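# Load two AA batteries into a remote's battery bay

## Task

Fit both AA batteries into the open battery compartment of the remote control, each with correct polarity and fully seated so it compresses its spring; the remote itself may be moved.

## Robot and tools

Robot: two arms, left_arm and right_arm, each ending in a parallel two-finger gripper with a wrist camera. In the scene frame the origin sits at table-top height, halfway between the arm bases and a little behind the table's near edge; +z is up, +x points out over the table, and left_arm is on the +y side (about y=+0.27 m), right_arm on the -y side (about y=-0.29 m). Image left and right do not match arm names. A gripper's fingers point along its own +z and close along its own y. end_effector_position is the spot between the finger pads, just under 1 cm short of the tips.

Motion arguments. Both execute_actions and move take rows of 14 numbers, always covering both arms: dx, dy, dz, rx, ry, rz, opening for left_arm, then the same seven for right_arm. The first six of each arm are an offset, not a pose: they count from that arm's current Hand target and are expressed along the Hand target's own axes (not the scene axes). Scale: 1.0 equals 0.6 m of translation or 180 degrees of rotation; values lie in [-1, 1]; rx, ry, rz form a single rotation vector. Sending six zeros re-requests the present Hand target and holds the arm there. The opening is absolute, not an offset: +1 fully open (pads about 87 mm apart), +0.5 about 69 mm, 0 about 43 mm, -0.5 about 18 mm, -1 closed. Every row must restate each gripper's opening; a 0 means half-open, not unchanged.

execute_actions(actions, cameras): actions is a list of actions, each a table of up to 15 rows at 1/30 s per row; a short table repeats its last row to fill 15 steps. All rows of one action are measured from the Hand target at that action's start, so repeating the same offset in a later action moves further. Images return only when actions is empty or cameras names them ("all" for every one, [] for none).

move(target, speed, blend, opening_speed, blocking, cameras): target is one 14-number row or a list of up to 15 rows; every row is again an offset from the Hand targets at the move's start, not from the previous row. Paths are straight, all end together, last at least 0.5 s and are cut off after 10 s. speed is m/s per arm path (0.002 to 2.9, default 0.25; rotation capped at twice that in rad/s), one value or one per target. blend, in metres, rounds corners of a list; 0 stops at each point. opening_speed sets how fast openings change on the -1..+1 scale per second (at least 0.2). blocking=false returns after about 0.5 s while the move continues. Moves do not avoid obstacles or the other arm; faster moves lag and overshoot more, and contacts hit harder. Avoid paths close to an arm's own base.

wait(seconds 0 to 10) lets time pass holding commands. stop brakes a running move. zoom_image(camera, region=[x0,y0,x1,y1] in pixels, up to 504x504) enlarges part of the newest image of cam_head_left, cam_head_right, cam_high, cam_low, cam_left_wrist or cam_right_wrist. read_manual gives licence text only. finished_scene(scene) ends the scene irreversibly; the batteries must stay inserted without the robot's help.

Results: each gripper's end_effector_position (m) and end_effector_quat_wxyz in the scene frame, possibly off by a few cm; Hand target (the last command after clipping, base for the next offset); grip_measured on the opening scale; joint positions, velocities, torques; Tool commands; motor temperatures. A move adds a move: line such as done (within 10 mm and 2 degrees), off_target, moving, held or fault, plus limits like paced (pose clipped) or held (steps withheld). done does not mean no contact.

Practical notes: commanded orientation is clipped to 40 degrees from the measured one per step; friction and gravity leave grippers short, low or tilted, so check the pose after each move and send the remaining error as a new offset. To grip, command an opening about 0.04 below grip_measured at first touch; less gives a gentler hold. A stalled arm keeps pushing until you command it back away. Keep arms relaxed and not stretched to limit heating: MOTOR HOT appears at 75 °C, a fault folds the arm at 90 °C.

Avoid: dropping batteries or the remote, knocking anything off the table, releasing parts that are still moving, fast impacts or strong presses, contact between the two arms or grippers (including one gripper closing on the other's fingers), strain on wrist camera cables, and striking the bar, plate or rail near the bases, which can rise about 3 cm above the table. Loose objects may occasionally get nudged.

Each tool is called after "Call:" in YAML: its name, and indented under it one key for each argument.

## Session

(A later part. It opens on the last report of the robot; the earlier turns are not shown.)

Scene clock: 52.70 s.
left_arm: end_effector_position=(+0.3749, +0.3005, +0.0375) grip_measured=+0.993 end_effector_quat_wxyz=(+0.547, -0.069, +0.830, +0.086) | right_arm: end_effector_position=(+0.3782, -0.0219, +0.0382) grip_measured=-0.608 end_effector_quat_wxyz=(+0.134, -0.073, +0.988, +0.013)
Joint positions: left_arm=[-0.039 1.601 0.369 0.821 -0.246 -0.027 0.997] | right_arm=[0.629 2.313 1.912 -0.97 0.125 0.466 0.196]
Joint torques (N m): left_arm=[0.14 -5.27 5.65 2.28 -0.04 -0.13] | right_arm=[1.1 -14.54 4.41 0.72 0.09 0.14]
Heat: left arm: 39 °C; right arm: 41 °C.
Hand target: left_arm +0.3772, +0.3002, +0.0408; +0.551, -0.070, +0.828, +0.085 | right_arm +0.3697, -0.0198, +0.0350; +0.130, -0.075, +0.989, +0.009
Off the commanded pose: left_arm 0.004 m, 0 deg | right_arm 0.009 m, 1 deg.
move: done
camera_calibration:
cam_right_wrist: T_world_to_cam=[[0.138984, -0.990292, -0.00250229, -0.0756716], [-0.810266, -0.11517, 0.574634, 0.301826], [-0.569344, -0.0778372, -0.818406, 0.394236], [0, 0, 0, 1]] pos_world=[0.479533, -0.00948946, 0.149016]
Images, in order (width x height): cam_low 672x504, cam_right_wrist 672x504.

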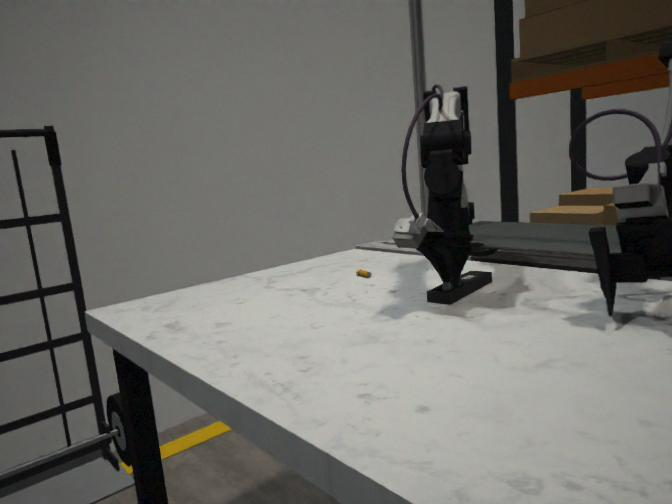

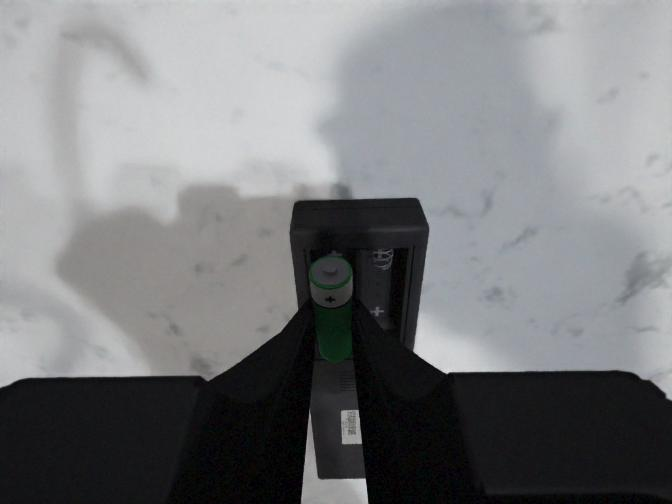

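Call:
move:
  target:
    - [0,0,0,0,0,0,1,-0.011,0,-0.040,0,0,0,-0.72]
    - [0,0,0,0,0,0,1,-0.049,-0.004,-0.03,0,0,0,-0.72]
  speed: 0.06
  blend: [0.005,0]
  cameras: ["cam_right_wrist","cam_low"]

Call:
zoom_image:
  camera: "cam_low"
  region: [400, 240, 500, 310]

Call:
zoom_image:
  camera: "cam_right_wrist"
  region: [235, 150, 435, 400]

Scene clock: 55.70 s.
left_arm: end_effector_position=(+0.3749, +0.3005, +0.0375) grip_measured=+0.993 end_effector_quat_wxyz=(+0.547, -0.069, +0.830, +0.086) | right_arm: end_effector_position=(+0.3852, -0.0209, +0.0539) grip_measured=-0.608 end_effector_quat_wxyz=(+0.120, -0.076, +0.990, +0.003)
Joint positions: left_arm=[-0.039 1.601 0.369 0.821 -0.246 -0.027 0.997] | right_arm=[0.623 2.382 2.094 -1.118 0.125 0.457 0.196]
Joint torques (N m): left_arm=[0.16 -5.27 5.64 2.28 -0.04 -0.12] | right_arm=[-0.57 -13.3 10.5 0.54 0.03 -0.03]
Heat: left arm: 40 °C; right arm: 42 °C.
Hand target: left_arm +0.3772, +0.3002, +0.0408; +0.551, -0.070, +0.828, +0.085 | right_arm +0.3936, -0.0186, +0.0599; +0.130, -0.075, +0.989, +0.010
Off the commanded pose: left_arm 0.004 m, 0 deg | right_arm 0.011 m, 1 deg.
move: off_target (right_arm)
camera_calibration:
cam_right_wrist: T_world_to_cam=[[0.14141, -0.989828, 0.015621, -0.0774803], [-0.793546, -0.103906, 0.599574, 0.29096], [-0.591852, -0.0971815, -0.800167, 0.418329], [0, 0, 0, 1]] pos_world=[0.489435, -0.00580581, 0.161491]
Images, in order (width x height): cam_low 672x504, cam_right_wrist 672x504.

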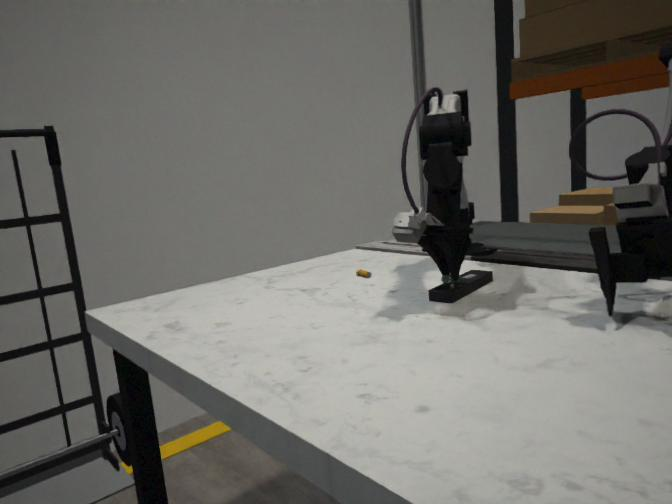

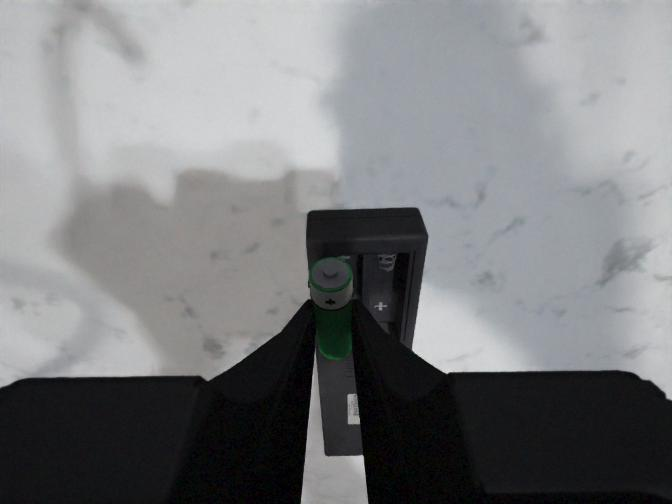

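Scaled by 5.040 from the camera's 672x504 image, which has a finer 960x720 frame.

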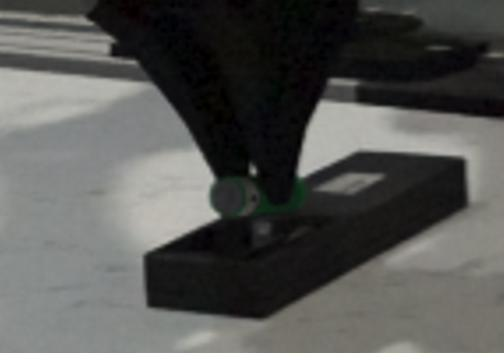

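Scaled by 2.016 from the camera's 672x504 image, which has a finer 960x720 frame.

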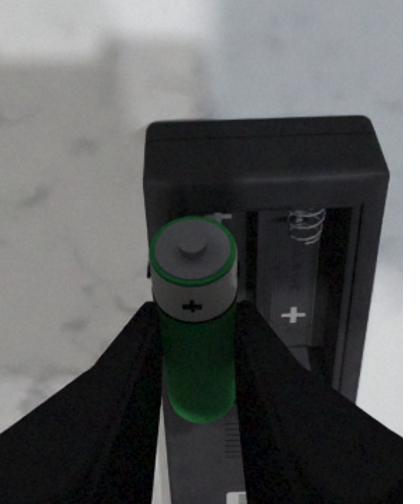

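Call:
move:
  target: [0,0,0,0,0,0,1,-0.012,-0.0065,0.013,0,0,0,-0.72]
  speed: 0.06
  cameras: ["cam_right_wrist","cam_low"]

Call:
zoom_image:
  camera: "cam_low"
  region: [400, 240, 500, 310]

Call:
zoom_image:
  camera: "cam_right_wrist"
  region: [235, 150, 435, 400]

Scene clock: 59.57 s.
left_arm: end_effector_position=(+0.3749, +0.3005, +0.0375) grip_measured=+0.993 end_effector_quat_wxyz=(+0.547, -0.069, +0.830, +0.086) | right_arm: end_effector_position=(+0.3948, -0.0238, +0.0491) grip_measured=-0.608 end_effector_quat_wxyz=(+0.120, -0.075, +0.990, +0.002)
Joint positions: left_arm=[-0.039 1.601 0.369 0.821 -0.246 -0.027 0.997] | right_arm=[0.607 2.413 2.13 -1.12 0.125 0.442 0.196]
Joint torques (N m): left_arm=[0.16 -5.27 5.65 2.28 -0.04 -0.12] | right_arm=[-0.72 -13.33 10.48 0.57 -0.01 -0.04]
Motor temperatures (°C): left_arm=[27 37 31 40 27 30 30] | right_arm=[29 43 34 31 29 26 28]
Heat: left arm: 40 °C; right arm: 43 °C.
Hand target: left_arm +0.3772, +0.3002, +0.0408; +0.551, -0.070, +0.828, +0.085 | right_arm +0.4030, -0.0210, +0.0544; +0.130, -0.075, +0.989, +0.010
Off the commanded pose: left_arm 0.004 m, 0 deg | right_arm 0.010 m, 1 deg.
move: done
camera_calibration:
cam_right_wrist: T_world_to_cam=[[0.140164, -0.989972, 0.017574, -0.0812025], [-0.794708, -0.101895, 0.598378, 0.301803], [-0.590587, -0.0978372, -0.801021, 0.419415], [0, 0, 0, 1]] pos_world=[0.498928, -0.00860149, 0.156795]
Images, in order (width x height): cam_low 672x504, cam_right_wrist 672x504.

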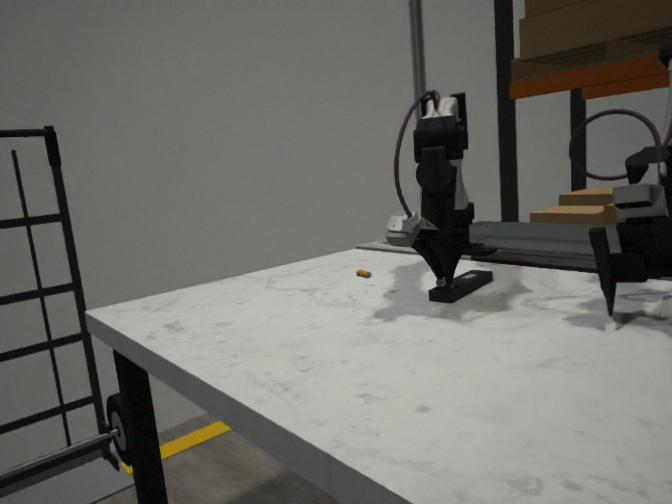

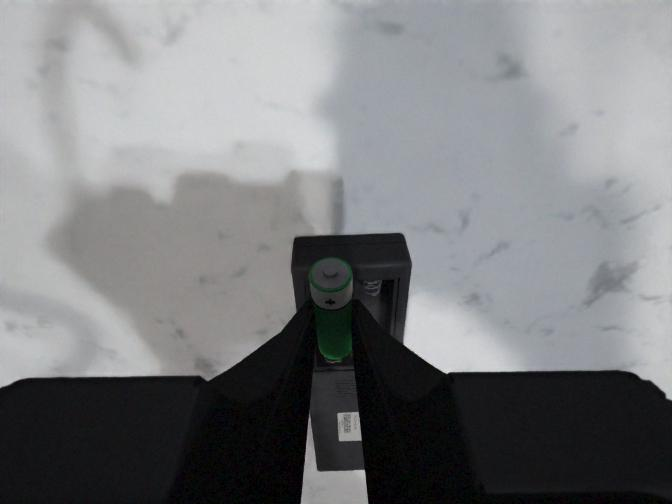

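Scaled by 5.040 from the camera's 672x504 image, which has a finer 960x720 frame.

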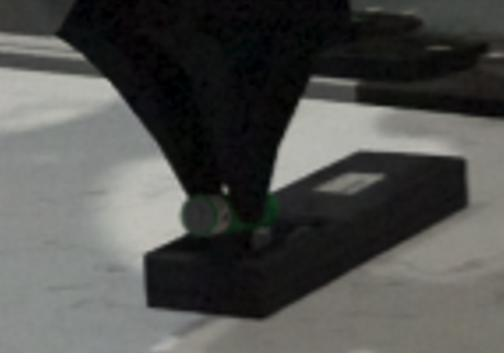

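Scaled by 2.016 from the camera's 672x504 image, which has a finer 960x720 frame.

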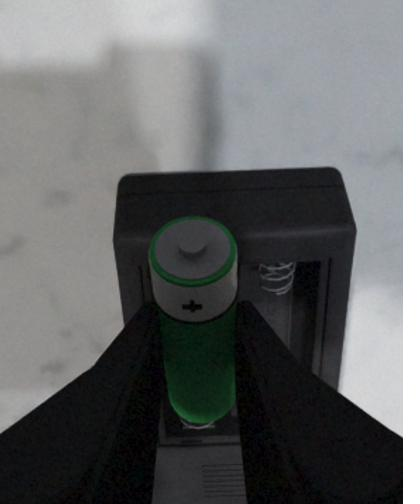

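Call:
move:
  target: [0,0,0,0,0,0,1,0.0148,0.0015,0.0168,0,-0.03,0,-0.72]
  speed: 0.04
  cameras: ["cam_right_wrist","cam_low"]

Call:
zoom_image:
  camera: "cam_low"
  region: [400, 240, 500, 310]

Call:
zoom_image:
  camera: "cam_right_wrist"
  region: [235, 150, 435, 400]

Scene clock: 63.87 s.
left_arm: end_effector_position=(+0.3749, +0.3005, +0.0375) grip_measured=+0.993 end_effector_quat_wxyz=(+0.547, -0.069, +0.830, +0.086) | right_arm: end_effector_position=(+0.3954, -0.0218, +0.0409) grip_measured=-0.608 end_effector_quat_wxyz=(+0.162, -0.076, +0.984, +0.016)
Joint positions: left_arm=[-0.039 1.601 0.369 0.821 -0.246 -0.027 0.997] | right_arm=[0.617 2.316 1.921 -0.921 0.144 0.442 0.196]
Joint torques (N m): left_arm=[0.14 -5.27 5.65 2.28 -0.03 -0.12] | right_arm=[0.44 -15.25 4.98 1.02 0.26 0.08]
Heat: left arm: 40 °C; right arm: 44 °C.
Hand target: left_arm +0.3772, +0.3002, +0.0408; +0.551, -0.070, +0.828, +0.085 | right_arm +0.3969, -0.0211, +0.0423; +0.176, -0.075, +0.981, +0.013
Off the commanded pose: left_arm 0.004 m, 0 deg | right_arm 0.002 m, 2 deg.
move: done
camera_calibration:
cam_right_wrist: T_world_to_cam=[[0.144173, -0.989539, -0.00513078, -0.0798871], [-0.84057, -0.125201, 0.527035, 0.327914], [-0.522165, -0.0716716, -0.849828, 0.388919], [0, 0, 0, 1]] pos_world=[0.490232, -0.0101217, 0.157282]
Images, in order (width x height): cam_low 672x504, cam_right_wrist 672x504.

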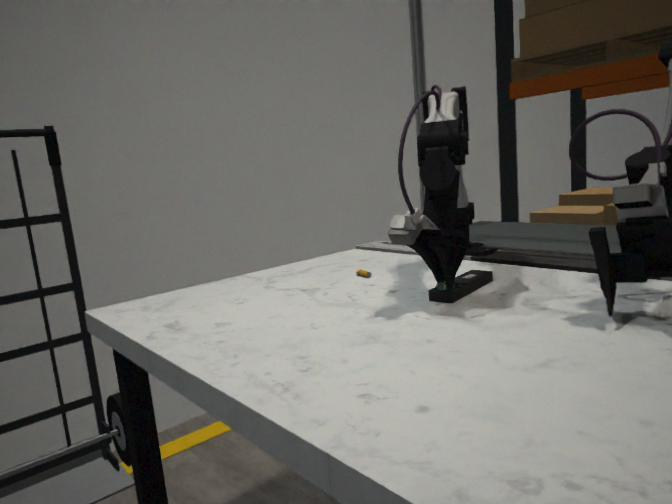

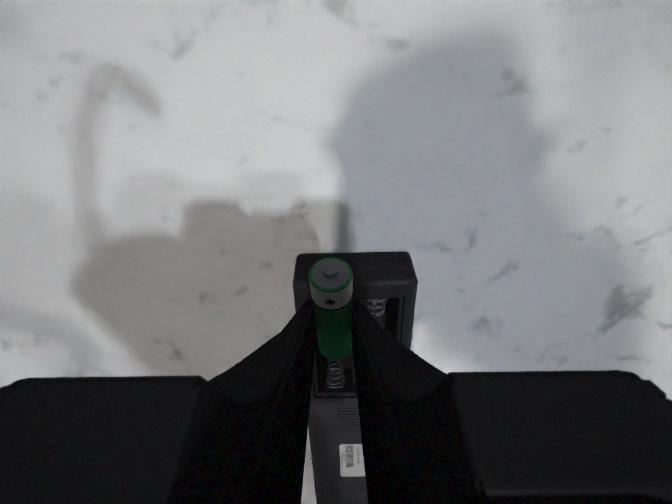

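Scaled by 5.040 from the camera's 672x504 image, which has a finer 960x720 frame.

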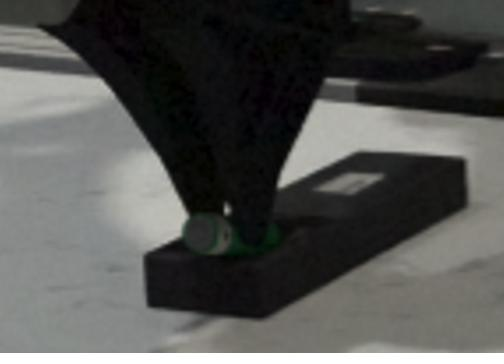

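Scaled by 2.016 from the camera's 672x504 image, which has a finer 960x720 frame.

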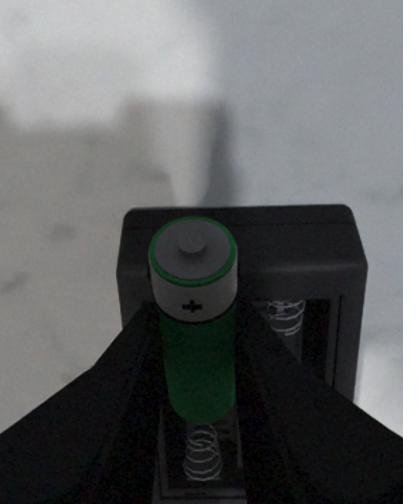

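Call:
move:
  target: [0,0,0,0,0,0,1,0.024,0.0028,0.0125,0,0,0,-0.72]
  speed: 0.04
  cameras: ["cam_right_wrist","cam_low"]

Call:
zoom_image:
  camera: "cam_low"
  region: [400, 240, 500, 310]

Call:
zoom_image:
  camera: "cam_right_wrist"
  region: [235, 150, 435, 400]

Scene clock: 65.90 s.
left_arm: end_effector_position=(+0.3749, +0.3005, +0.0375) grip_measured=+0.993 end_effector_quat_wxyz=(+0.547, -0.069, +0.830, +0.086) | right_arm: end_effector_position=(+0.3944, -0.0214, +0.0407) grip_measured=-0.608 end_effector_quat_wxyz=(+0.186, -0.073, +0.980, +0.019)
Joint positions: left_arm=[-0.039 1.601 0.369 0.821 -0.246 -0.027 0.997] | right_arm=[0.626 2.267 1.83 -0.836 0.165 0.448 0.196]
Joint torques (N m): left_arm=[0.16 -5.27 5.65 2.28 -0.04 -0.12] | right_arm=[0.77 -12.94 4.23 0.91 0.1 0.14]
Heat: left arm: 40 °C; right arm: 44 °C.
Hand target: left_arm +0.3772, +0.3002, +0.0408; +0.551, -0.070, +0.828, +0.085 | right_arm +0.3860, -0.0211, +0.0303; +0.176, -0.074, +0.981, +0.013
Off the commanded pose: left_arm 0.004 m, 0 deg | right_arm 0.013 m, 1 deg.
move: off_target (right_arm)
camera_calibration:
cam_right_wrist: T_world_to_cam=[[0.141272, -0.989935, -0.00843745, -0.0780146], [-0.864763, -0.127549, 0.485712, 0.338367], [-0.4819, -0.0613211, -0.874078, 0.373576], [0, 0, 0, 1]] pos_world=[0.483655, -0.0111629, 0.161528]
Images, in order (width x height): cam_low 672x504, cam_right_wrist 672x504.

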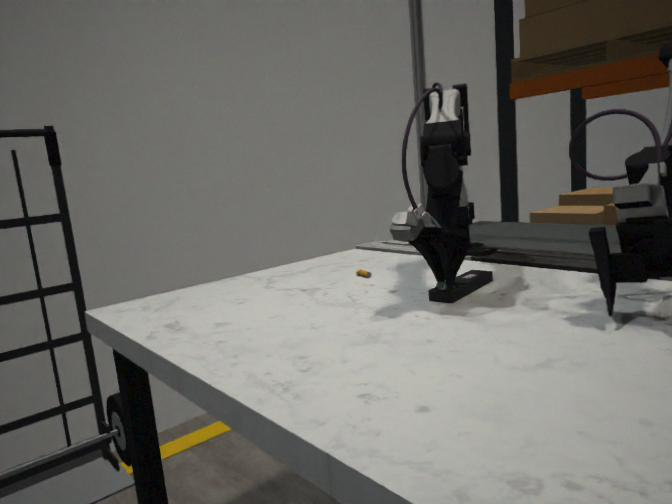

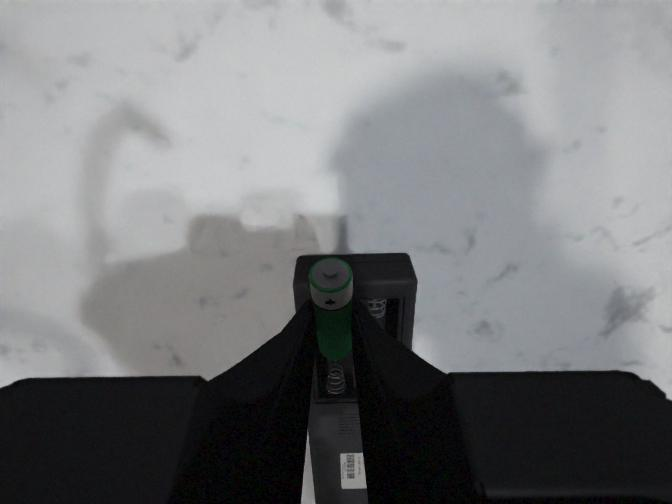

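Scaled by 5.040 from the camera's 672x504 image, which has a finer 960x720 frame.

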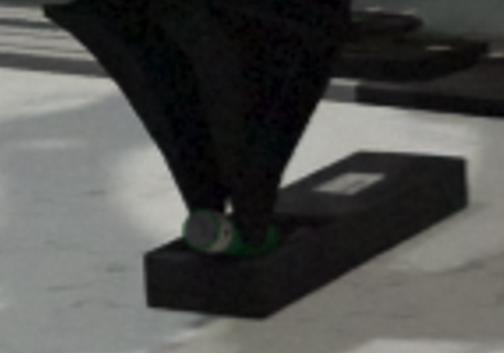

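Scaled by 2.016 from the camera's 672x504 image, which has a finer 960x720 frame.

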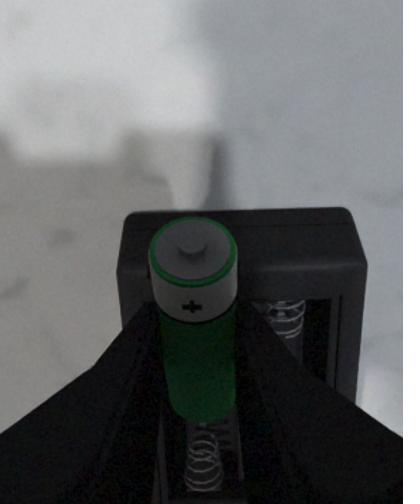

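Call:
move:
  target:
    - [0,0,0,0,0,0,1,-0.0127,0,-0.0343,0,0,0,-0.72]
    - [0,0,0,0,0,0,1,-0.0197,-0.0015,-0.0248,0,0,0,-0.72]
  speed: 0.06
  cameras: ["cam_right_wrist","cam_low"]

Call:
zoom_image:
  camera: "cam_low"
  region: [400, 240, 500, 310]

Call:
zoom_image:
  camera: "cam_right_wrist"
  region: [235, 150, 435, 400]

Scene clock: 69.23 s.
left_arm: end_effector_position=(+0.3749, +0.3005, +0.0375) grip_measured=+0.993 end_effector_quat_wxyz=(+0.547, -0.069, +0.830, +0.086) | right_arm: end_effector_position=(+0.3842, -0.0266, +0.0427) grip_measured=-0.608 end_effector_quat_wxyz=(+0.166, -0.076, +0.983, +0.007)
Joint positions: left_arm=[-0.039 1.601 0.369 0.821 -0.246 -0.027 0.997] | right_arm=[0.63 2.267 1.847 -0.9 0.166 0.452 0.196]
Joint torques (N m): left_arm=[0.16 -5.27 5.64 2.28 -0.04 -0.13] | right_arm=[-0.13 -12.15 10.7 0.74 0.08 0.06]
Heat: left arm: 41 °C; right arm: 44 °C.
Hand target: left_arm +0.3772, +0.3002, +0.0408; +0.551, -0.070, +0.828, +0.085 | right_arm +0.3920, -0.0210, +0.0484; +0.176, -0.075, +0.981, +0.013
Off the commanded pose: left_arm 0.004 m, 0 deg | right_arm 0.011 m, 1 deg.
move: off_target (right_arm)
camera_calibration:
cam_right_wrist: T_world_to_cam=[[0.141375, -0.989869, 0.0131244, -0.0826166], [-0.845247, -0.113798, 0.522118, 0.31924], [-0.515335, -0.084908, -0.852772, 0.381465], [0, 0, 0, 1]] pos_world=[0.478099, -0.0130614, 0.159706]
Images, in order (width x height): cam_low 672x504, cam_right_wrist 672x504.

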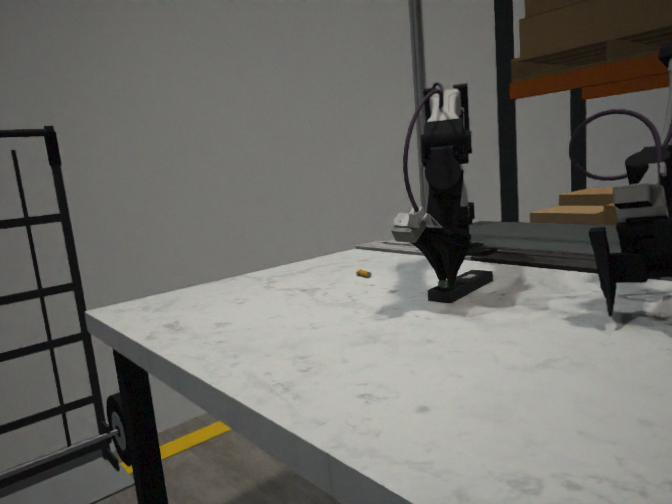

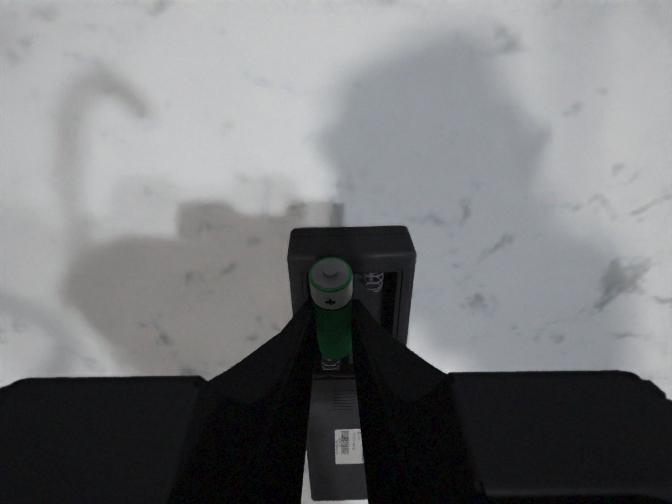

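Scaled by 5.040 from the camera's 672x504 image, which has a finer 960x720 frame.

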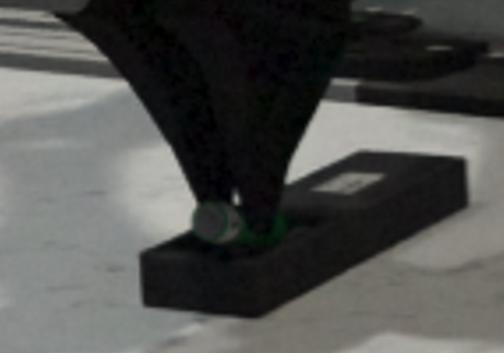

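Scaled by 2.016 from the camera's 672x504 image, which has a finer 960x720 frame.

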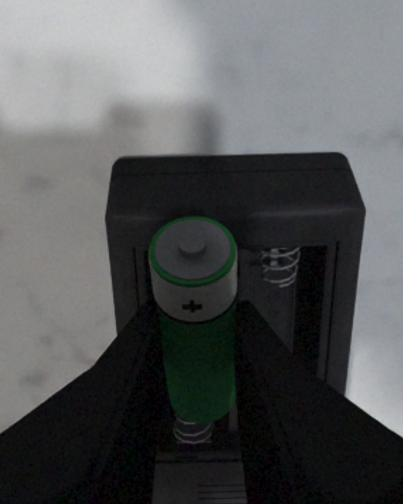

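Call:
move:
  target: [0,0,0,0,0,0,1,0.0193,-0.002,0.032,0,0,0,-0.72]
  speed: 0.04
  cameras: ["cam_right_wrist","cam_low"]

Call:
zoom_image:
  camera: "cam_low"
  region: [400, 240, 500, 310]

Call:
zoom_image:
  camera: "cam_right_wrist"
  region: [235, 150, 435, 400]

Scene clock: 71.43 s.
left_arm: end_effector_position=(+0.3749, +0.3005, +0.0375) grip_measured=+0.993 end_effector_quat_wxyz=(+0.547, -0.069, +0.830, +0.086) | right_arm: end_effector_position=(+0.3878, -0.0239, +0.0375) grip_measured=-0.608 end_effector_quat_wxyz=(+0.175, -0.075, +0.982, +0.013)
Joint positions: left_arm=[-0.039 1.601 0.369 0.821 -0.246 -0.027 0.997] | right_arm=[0.63 2.266 1.821 -0.854 0.166 0.452 0.196]
Joint torques (N m): left_arm=[0.16 -5.27 5.64 2.28 -0.04 -0.12] | right_arm=[0.08 -12.29 4.26 1.18 0.1 0.01]
Heat: left arm: 41 °C; right arm: 44 °C.
Hand target: left_arm +0.3772, +0.3002, +0.0408; +0.551, -0.070, +0.828, +0.085 | right_arm +0.3879, -0.0229, +0.0262; +0.176, -0.075, +0.981, +0.013
Off the commanded pose: left_arm 0.004 m, 0 deg | right_arm 0.011 m, 0 deg.
move: off_target (right_arm)
camera_calibration:
cam_right_wrist: T_world_to_cam=[[0.141085, -0.989993, 0.00292519, -0.080001], [-0.854267, -0.120248, 0.505735, 0.329202], [-0.500322, -0.0738506, -0.862684, 0.3738], [0, 0, 0, 1]] pos_world=[0.479534, -0.0120091, 0.156217]
Images, in order (width x height): cam_low 672x504, cam_right_wrist 672x504.

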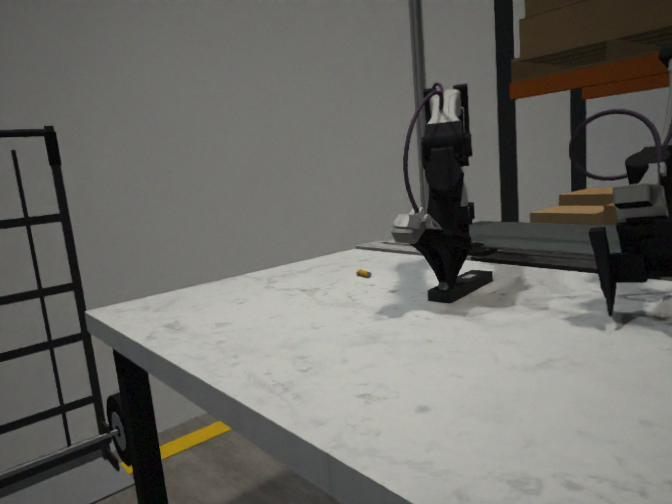

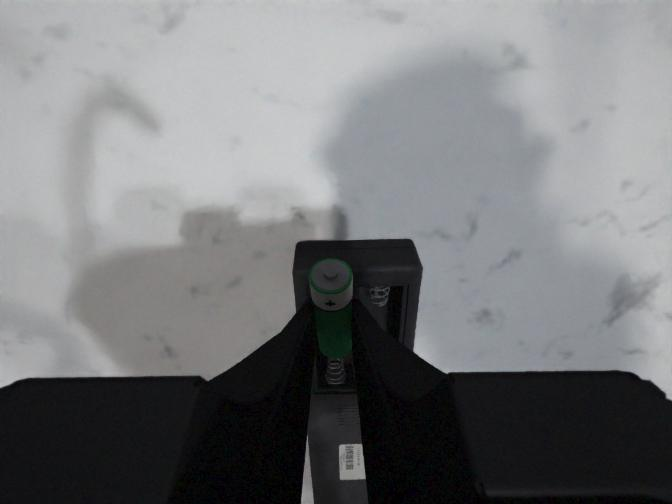

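Scaled by 5.040 from the camera's 672x504 image, which has a finer 960x720 frame.

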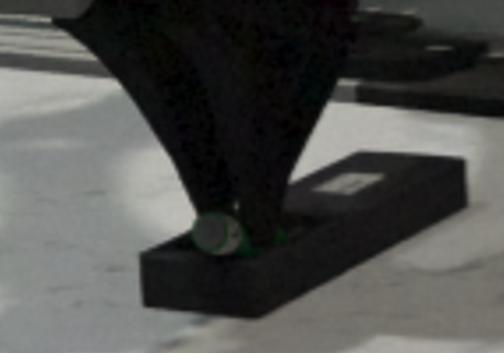

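Scaled by 2.016 from the camera's 672x504 image, which has a finer 960x720 frame.

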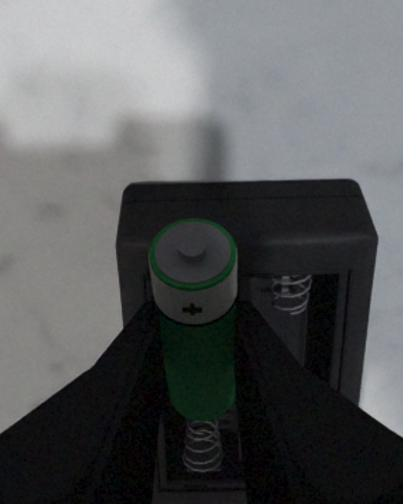

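Call:
move:
  target:
    - [0,0,0,0,0,0,1,0,-0.003,-0.03,0,0,0.008,-0.72]
    - [0,0,0,0,0,0,1,0.006,-0.0035,0.006,0,0,0.008,-0.72]
  speed: 0.04
  cameras: ["cam_right_wrist","cam_low"]

Call:
zoom_image:
  camera: "cam_low"
  region: [400, 240, 500, 310]

Call:
zoom_image:
  camera: "cam_right_wrist"
  region: [275, 220, 435, 420]

Scene clock: 78.33 s.
left_arm: end_effector_position=(+0.3749, +0.3005, +0.0375) grip_measured=+0.993 end_effector_quat_wxyz=(+0.547, -0.069, +0.830, +0.086) | right_arm: end_effector_position=(+0.3868, -0.0239, +0.0372) grip_measured=-0.608 end_effector_quat_wxyz=(+0.180, -0.066, +0.981, +0.018)
Joint positions: left_arm=[-0.039 1.601 0.369 0.821 -0.246 -0.027 0.997] | right_arm=[0.63 2.248 1.788 -0.825 0.166 0.469 0.196]
Joint torques (N m): left_arm=[0.16 -5.27 5.65 2.28 -0.04 -0.13] | right_arm=[-0.17 -11.43 4.04 1.16 0.04 0.1]
Heat: left arm: 41 °C; right arm: 44 °C.
Hand target: left_arm +0.3772, +0.3002, +0.0408; +0.551, -0.070, +0.828, +0.085 | right_arm +0.3862, -0.0252, +0.0217; +0.176, -0.062, +0.982, +0.015
Off the commanded pose: left_arm 0.004 m, 0 deg | right_arm 0.016 m, 1 deg.
move: off_target (right_arm)
camera_calibration:
cam_right_wrist: T_world_to_cam=[[0.12579, -0.992012, -0.00941972, -0.073454], [-0.861198, -0.113906, 0.495341, 0.331811], [-0.492458, -0.0541966, -0.868647, 0.370769], [0, 0, 0, 1]] pos_world=[0.477583, -0.0149777, 0.157016]
Images, in order (width x height): cam_low 672x504, cam_right_wrist 672x504.

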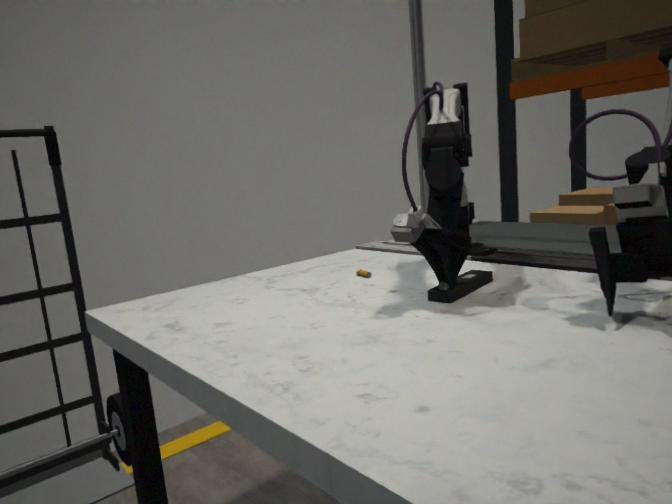

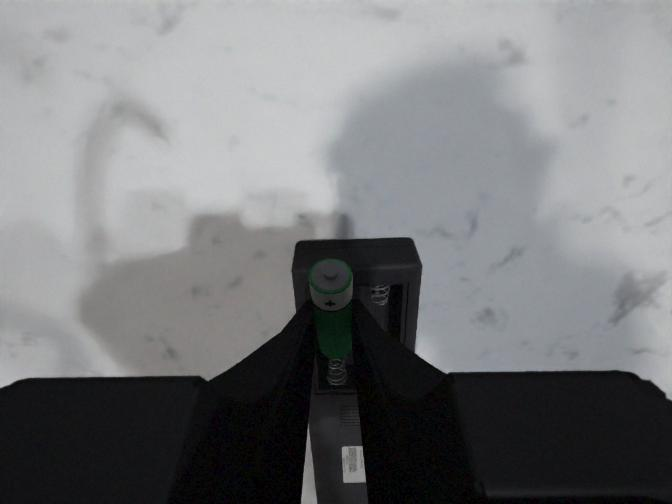

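Scaled by 5.040 from the camera's 672x504 image, which has a finer 960x720 frame.

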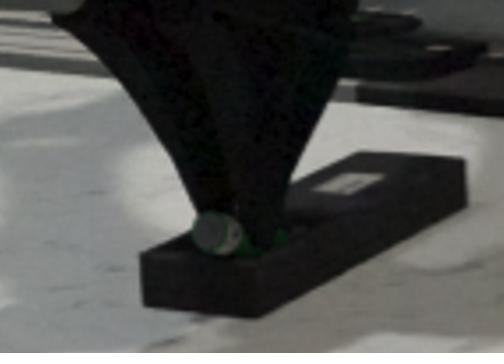

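Scaled by 2.520 from the camera's 672x504 image, which has a finer 960x720 frame.

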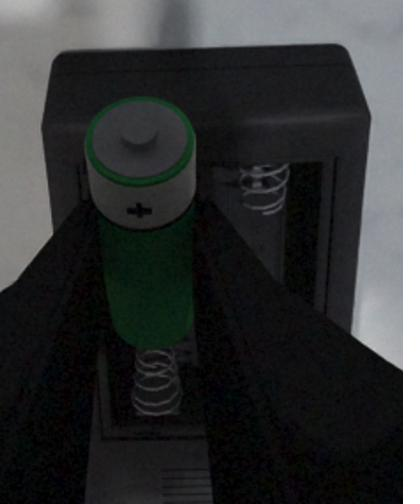

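Call:
move:
  target:
    - [0,0,0,0,0,0,1,-0.0138,0,-0.0375,0,0,0,-0.72]
    - [0,0,0,0,0,0,1,-0.0087,-0.001,-0.043,0,-0.055,0,-0.72]
  speed: 0.08
  cameras: ["cam_right_wrist","cam_low"]

Call:
zoom_image:
  camera: "cam_low"
  region: [400, 240, 500, 310]

Call:
zoom_image:
  camera: "cam_right_wrist"
  region: [275, 220, 435, 420]

Scene clock: 83.40 s.
left_arm: end_effector_position=(+0.3749, +0.3005, +0.0375) grip_measured=+0.993 end_effector_quat_wxyz=(+0.547, -0.069, +0.830, +0.086) | right_arm: end_effector_position=(+0.3824, -0.0260, +0.0395) grip_measured=-0.608 end_effector_quat_wxyz=(+0.246, -0.063, +0.967, +0.022)
Joint positions: left_arm=[-0.039 1.601 0.369 0.821 -0.246 -0.027 0.997] | right_arm=[0.659 2.122 1.566 -0.612 0.237 0.474 0.196]
Joint torques (N m): left_arm=[0.16 -5.27 5.65 2.28 -0.04 -0.13] | right_arm=[0.39 -14.75 5.49 1.12 0.28 0.11]
Heat: left arm: 41 °C; right arm: 45 °C.
Hand target: left_arm +0.3772, +0.3002, +0.0408; +0.551, -0.070, +0.828, +0.085 | right_arm +0.3822, -0.0266, +0.0476; +0.260, -0.061, +0.963, +0.020
Off the commanded pose: left_arm 0.004 m, 0 deg | right_arm 0.008 m, 2 deg.
move: done
camera_calibration:
cam_right_wrist: T_world_to_cam=[[0.123373, -0.992298, -0.0111159, -0.0740322], [-0.919574, -0.118528, 0.374613, 0.353641], [-0.373045, -0.0359952, -0.927115, 0.327696], [0, 0, 0, 1]] pos_world=[0.456578, -0.0197502, 0.17051]
Images, in order (width x height): cam_low 672x504, cam_right_wrist 672x504.

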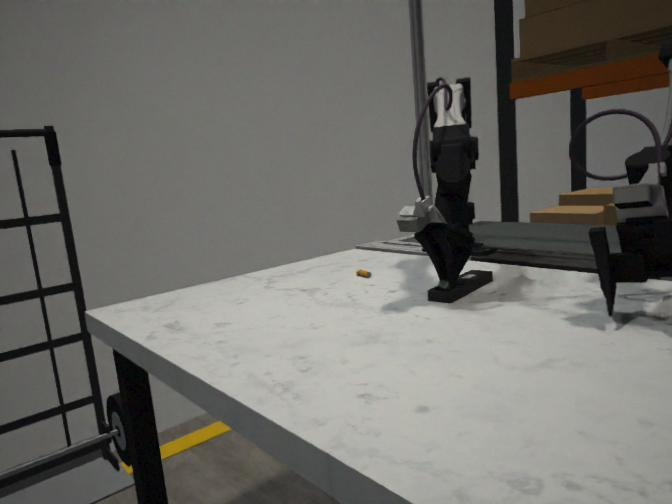

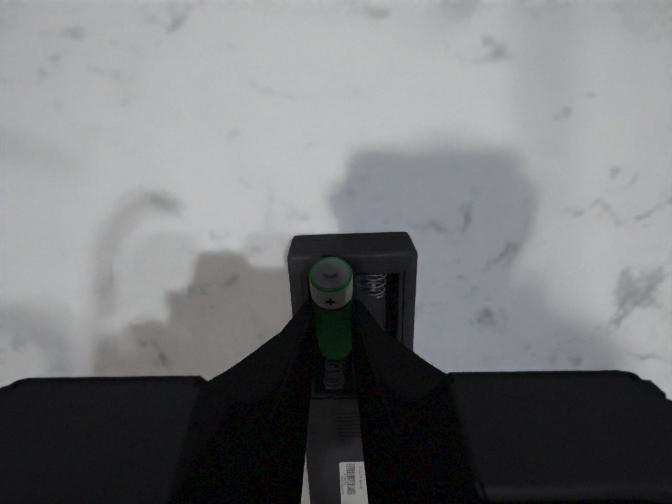

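Scaled by 5.040 from the camera's 672x504 image, which has a finer 960x720 frame.

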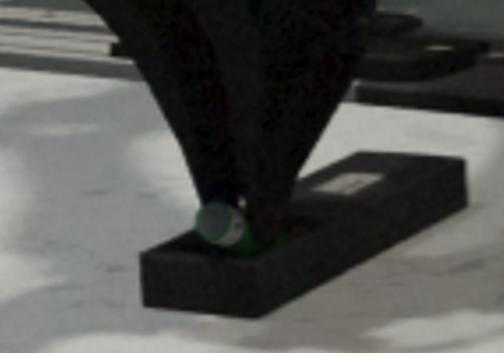

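Scaled by 2.520 from the camera's 672x504 image, which has a finer 960x720 frame.

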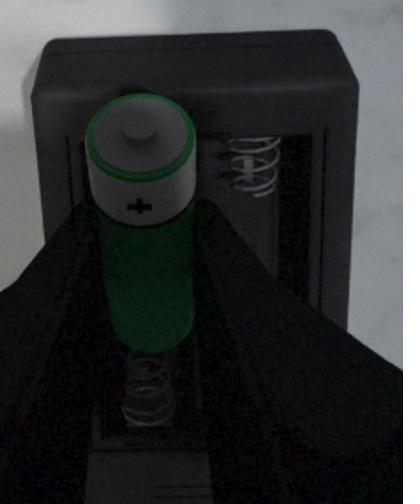

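Call:
move:
  target: [0,0,0,0,0,0,1,0.022,0.0018,0.022,0,0,-0.007,-0.72]
  speed: 0.04
  cameras: ["cam_right_wrist","cam_low"]

Call:
zoom_image:
  camera: "cam_low"
  region: [400, 240, 500, 310]

Call:
zoom_image:
  camera: "cam_right_wrist"
  region: [275, 220, 435, 420]

Scene clock: 86.33 s.
left_arm: end_effector_position=(+0.3749, +0.3005, +0.0375) grip_measured=+0.993 end_effector_quat_wxyz=(+0.547, -0.069, +0.830, +0.086) | right_arm: end_effector_position=(+0.3829, -0.0244, +0.0392) grip_measured=-0.608 end_effector_quat_wxyz=(+0.265, -0.064, +0.962, +0.026)
Joint positions: left_arm=[-0.039 1.601 0.369 0.821 -0.246 -0.027 0.997] | right_arm=[0.668 2.099 1.516 -0.549 0.254 0.471 0.196]
Joint torques (N m): left_arm=[0.14 -5.27 5.65 2.28 -0.04 -0.13] | right_arm=[0.51 -11.4 4.55 1.19 0.15 -0.02]
Heat: left arm: 41 °C; right arm: 46 °C.
Hand target: left_arm +0.3772, +0.3002, +0.0408; +0.551, -0.070, +0.828, +0.085 | right_arm +0.3775, -0.0260, +0.0297; +0.260, -0.071, +0.963, +0.018
Off the commanded pose: left_arm 0.004 m, 0 deg | right_arm 0.011 m, 1 deg.
move: off_target (right_arm)
camera_calibration:
cam_right_wrist: T_world_to_cam=[[0.127587, -0.991716, -0.0148908, -0.0738976], [-0.932769, -0.12508, 0.338078, 0.360623], [-0.33714, -0.0292448, -0.941, 0.314496], [0, 0, 0, 1]] pos_world=[0.451836, -0.0189813, 0.172921]
Images, in order (width x height): cam_low 672x504, cam_right_wrist 672x504.

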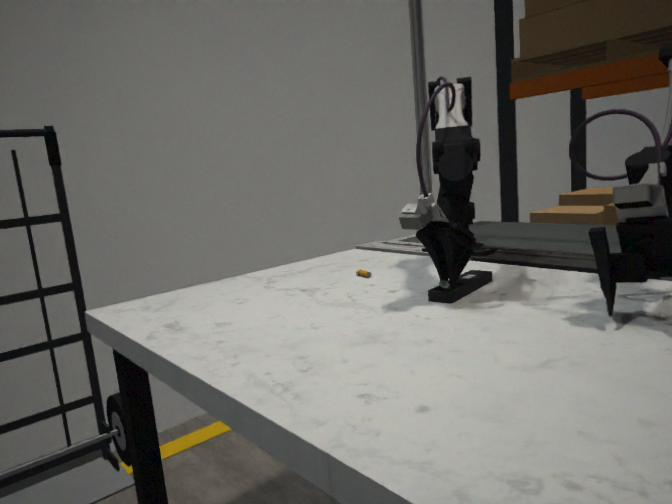

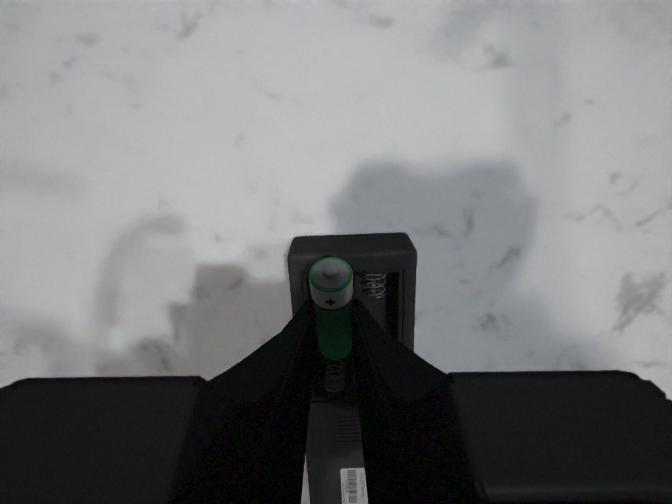

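Scaled by 5.040 from the camera's 672x504 image, which has a finer 960x720 frame.

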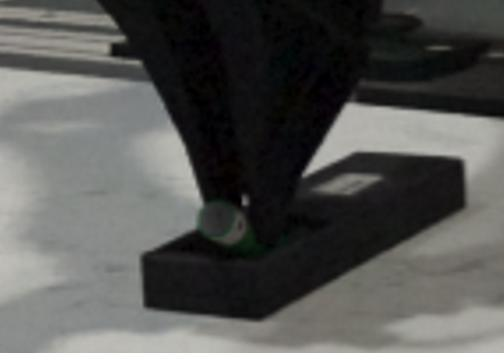

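Scaled by 2.520 from the camera's 672x504 image, which has a finer 960x720 frame.

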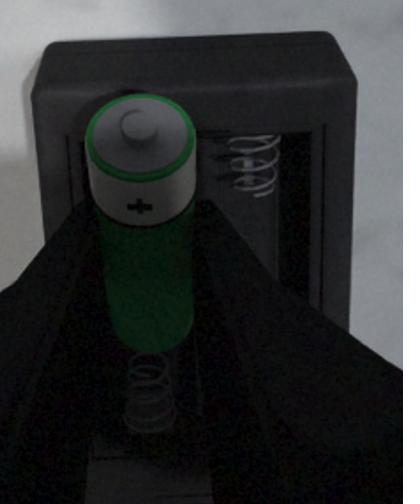

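Call:
move:
  target: [0,0,0,0,0,0,1,0.006,0,-0.023,0,0,0,-0.75]
  speed: 0.04
  cameras: ["cam_right_wrist","cam_low"]

Call:
zoom_image:
  camera: "cam_low"
  region: [400, 240, 500, 310]

Call:
zoom_image:
  camera: "cam_right_wrist"
  region: [275, 220, 435, 420]

Scene clock: 90.30 s.
left_arm: end_effector_position=(+0.3749, +0.3005, +0.0375) grip_measured=+0.993 end_effector_quat_wxyz=(+0.547, -0.069, +0.830, +0.086) | right_arm: end_effector_position=(+0.3800, -0.0244, +0.0399) grip_measured=-0.608 end_effector_quat_wxyz=(+0.271, -0.066, +0.960, +0.024)
Joint positions: left_arm=[-0.039 1.601 0.369 0.821 -0.246 -0.027 0.997] | right_arm=[0.676 2.083 1.49 -0.53 0.266 0.471 0.196]
Joint torques (N m): left_arm=[0.16 -5.29 5.64 2.28 -0.04 -0.13] | right_arm=[0.81 -13.83 4.92 0.78 0.14 0.1]
Heat: left arm: 42 °C; right arm: 46 °C.
Hand target: left_arm +0.3772, +0.3002, +0.0408; +0.551, -0.070, +0.828, +0.085 | right_arm +0.3675, -0.0274, +0.0399; +0.260, -0.071, +0.963, +0.018
Off the commanded pose: left_arm 0.004 m, 0 deg | right_arm 0.013 m, 2 deg.
move: off_target (right_arm)
camera_calibration:
cam_right_wrist: T_world_to_cam=[[0.130659, -0.991373, -0.0103864, -0.0748143], [-0.93701, -0.126904, 0.325435, 0.359794], [-0.323946, -0.0327889, -0.945507, 0.309248], [0, 0, 0, 1]] pos_world=[0.447085, -0.0183696, 0.174529]
Images, in order (width x height): cam_low 672x504, cam_right_wrist 672x504.

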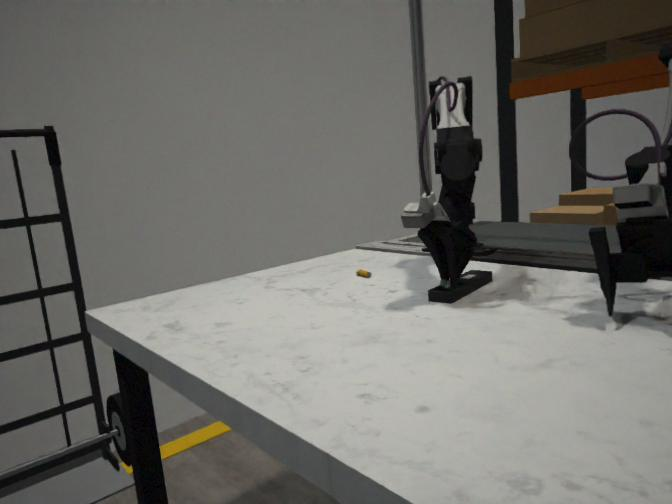

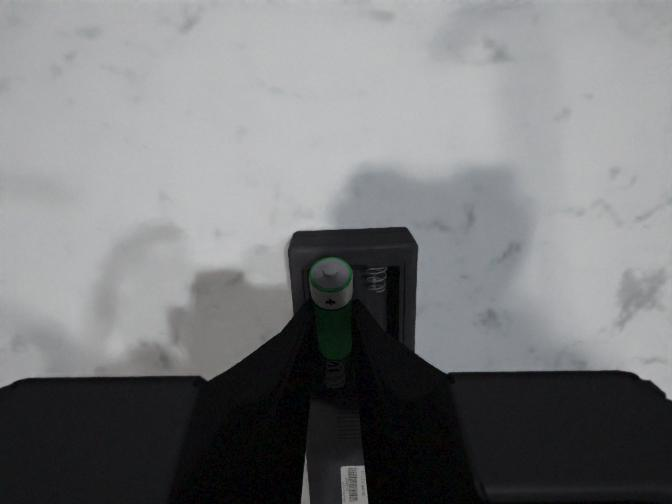

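Scaled by 5.040 from the camera's 672x504 image, which has a finer 960x720 frame.

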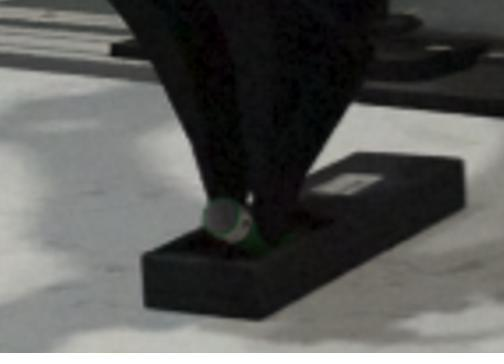

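Scaled by 2.520 from the camera's 672x504 image, which has a finer 960x720 frame.

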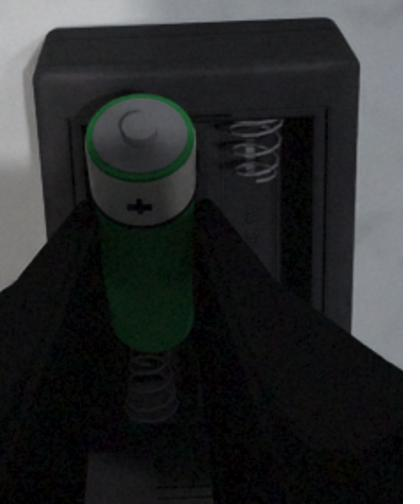

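Call:
move:
  target: [0,0,0,0,0,0,1,0.02,0.001,-0.010,0,0,0,-0.75]
  speed: 0.04
  cameras: ["cam_right_wrist","cam_low"]

Call:
zoom_image:
  camera: "cam_low"
  region: [400, 240, 500, 310]

Call:
zoom_image:
  camera: "cam_right_wrist"
  region: [275, 220, 435, 420]

Scene clock: 91.93 s.
left_arm: end_effector_position=(+0.3749, +0.3005, +0.0375) grip_measured=+0.993 end_effector_quat_wxyz=(+0.547, -0.069, +0.830, +0.086) | right_arm: end_effector_position=(+0.3647, -0.0245, +0.0395) grip_measured=-0.608 end_effector_quat_wxyz=(+0.269, -0.069, +0.960, +0.025)
Joint positions: left_arm=[-0.039 1.601 0.369 0.821 -0.246 -0.027 0.997] | right_arm=[0.697 2.043 1.432 -0.52 0.269 0.488 0.196]
Joint torques (N m): left_arm=[0.14 -5.27 5.65 2.28 -0.04 -0.12] | right_arm=[0.61 -13.26 4.81 0.83 0.18 0.11]
Heat: left arm: 42 °C; right arm: 46 °C.
Hand target: left_arm +0.3772, +0.3002, +0.0408; +0.551, -0.070, +0.828, +0.085 | right_arm +0.3541, -0.0288, +0.0390; +0.260, -0.071, +0.963, +0.018
Off the commanded pose: left_arm 0.004 m, 0 deg | right_arm 0.011 m, 1 deg.
move: off_target (right_arm)
camera_calibration:
cam_right_wrist: T_world_to_cam=[[0.135705, -0.990678, -0.011881, -0.0748133], [-0.934626, -0.131987, 0.330233, 0.344281], [-0.328723, -0.03371, -0.943825, 0.30568], [0, 0, 0, 1]] pos_world=[0.43241, -0.0183707, 0.173927]
Images, in order (width x height): cam_low 672x504, cam_right_wrist 672x504.

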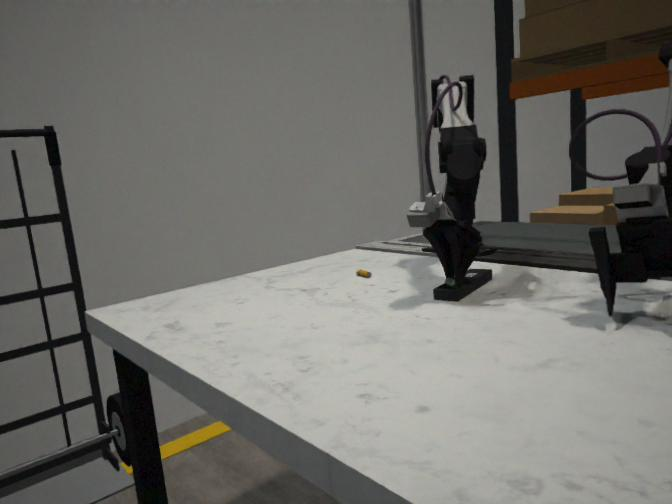

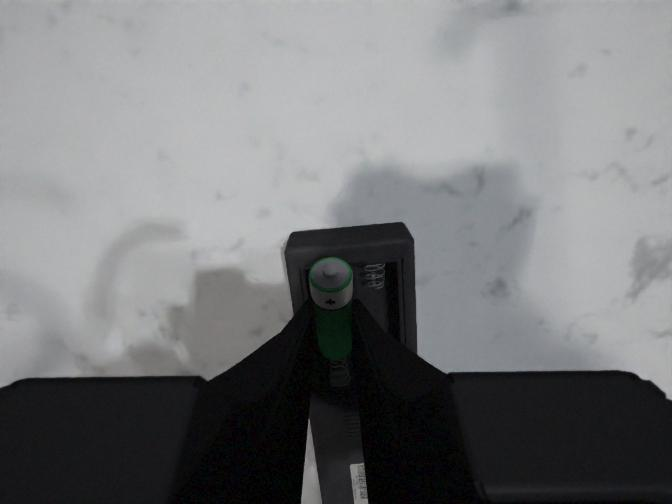

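Scaled by 5.040 from the camera's 672x504 image, which has a finer 960x720 frame.

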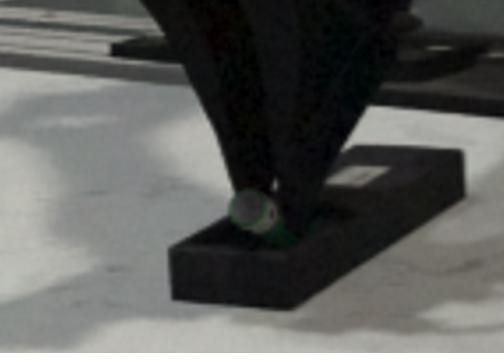

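Scaled by 2.520 from the camera's 672x504 image, which has a finer 960x720 frame.

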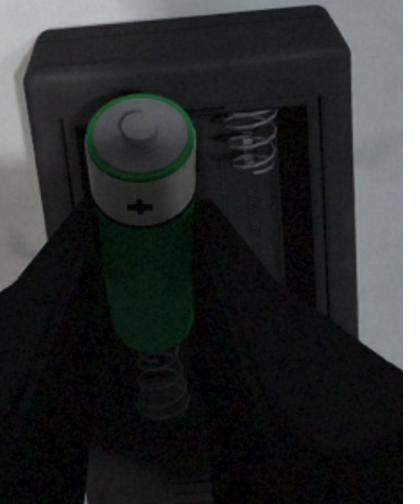

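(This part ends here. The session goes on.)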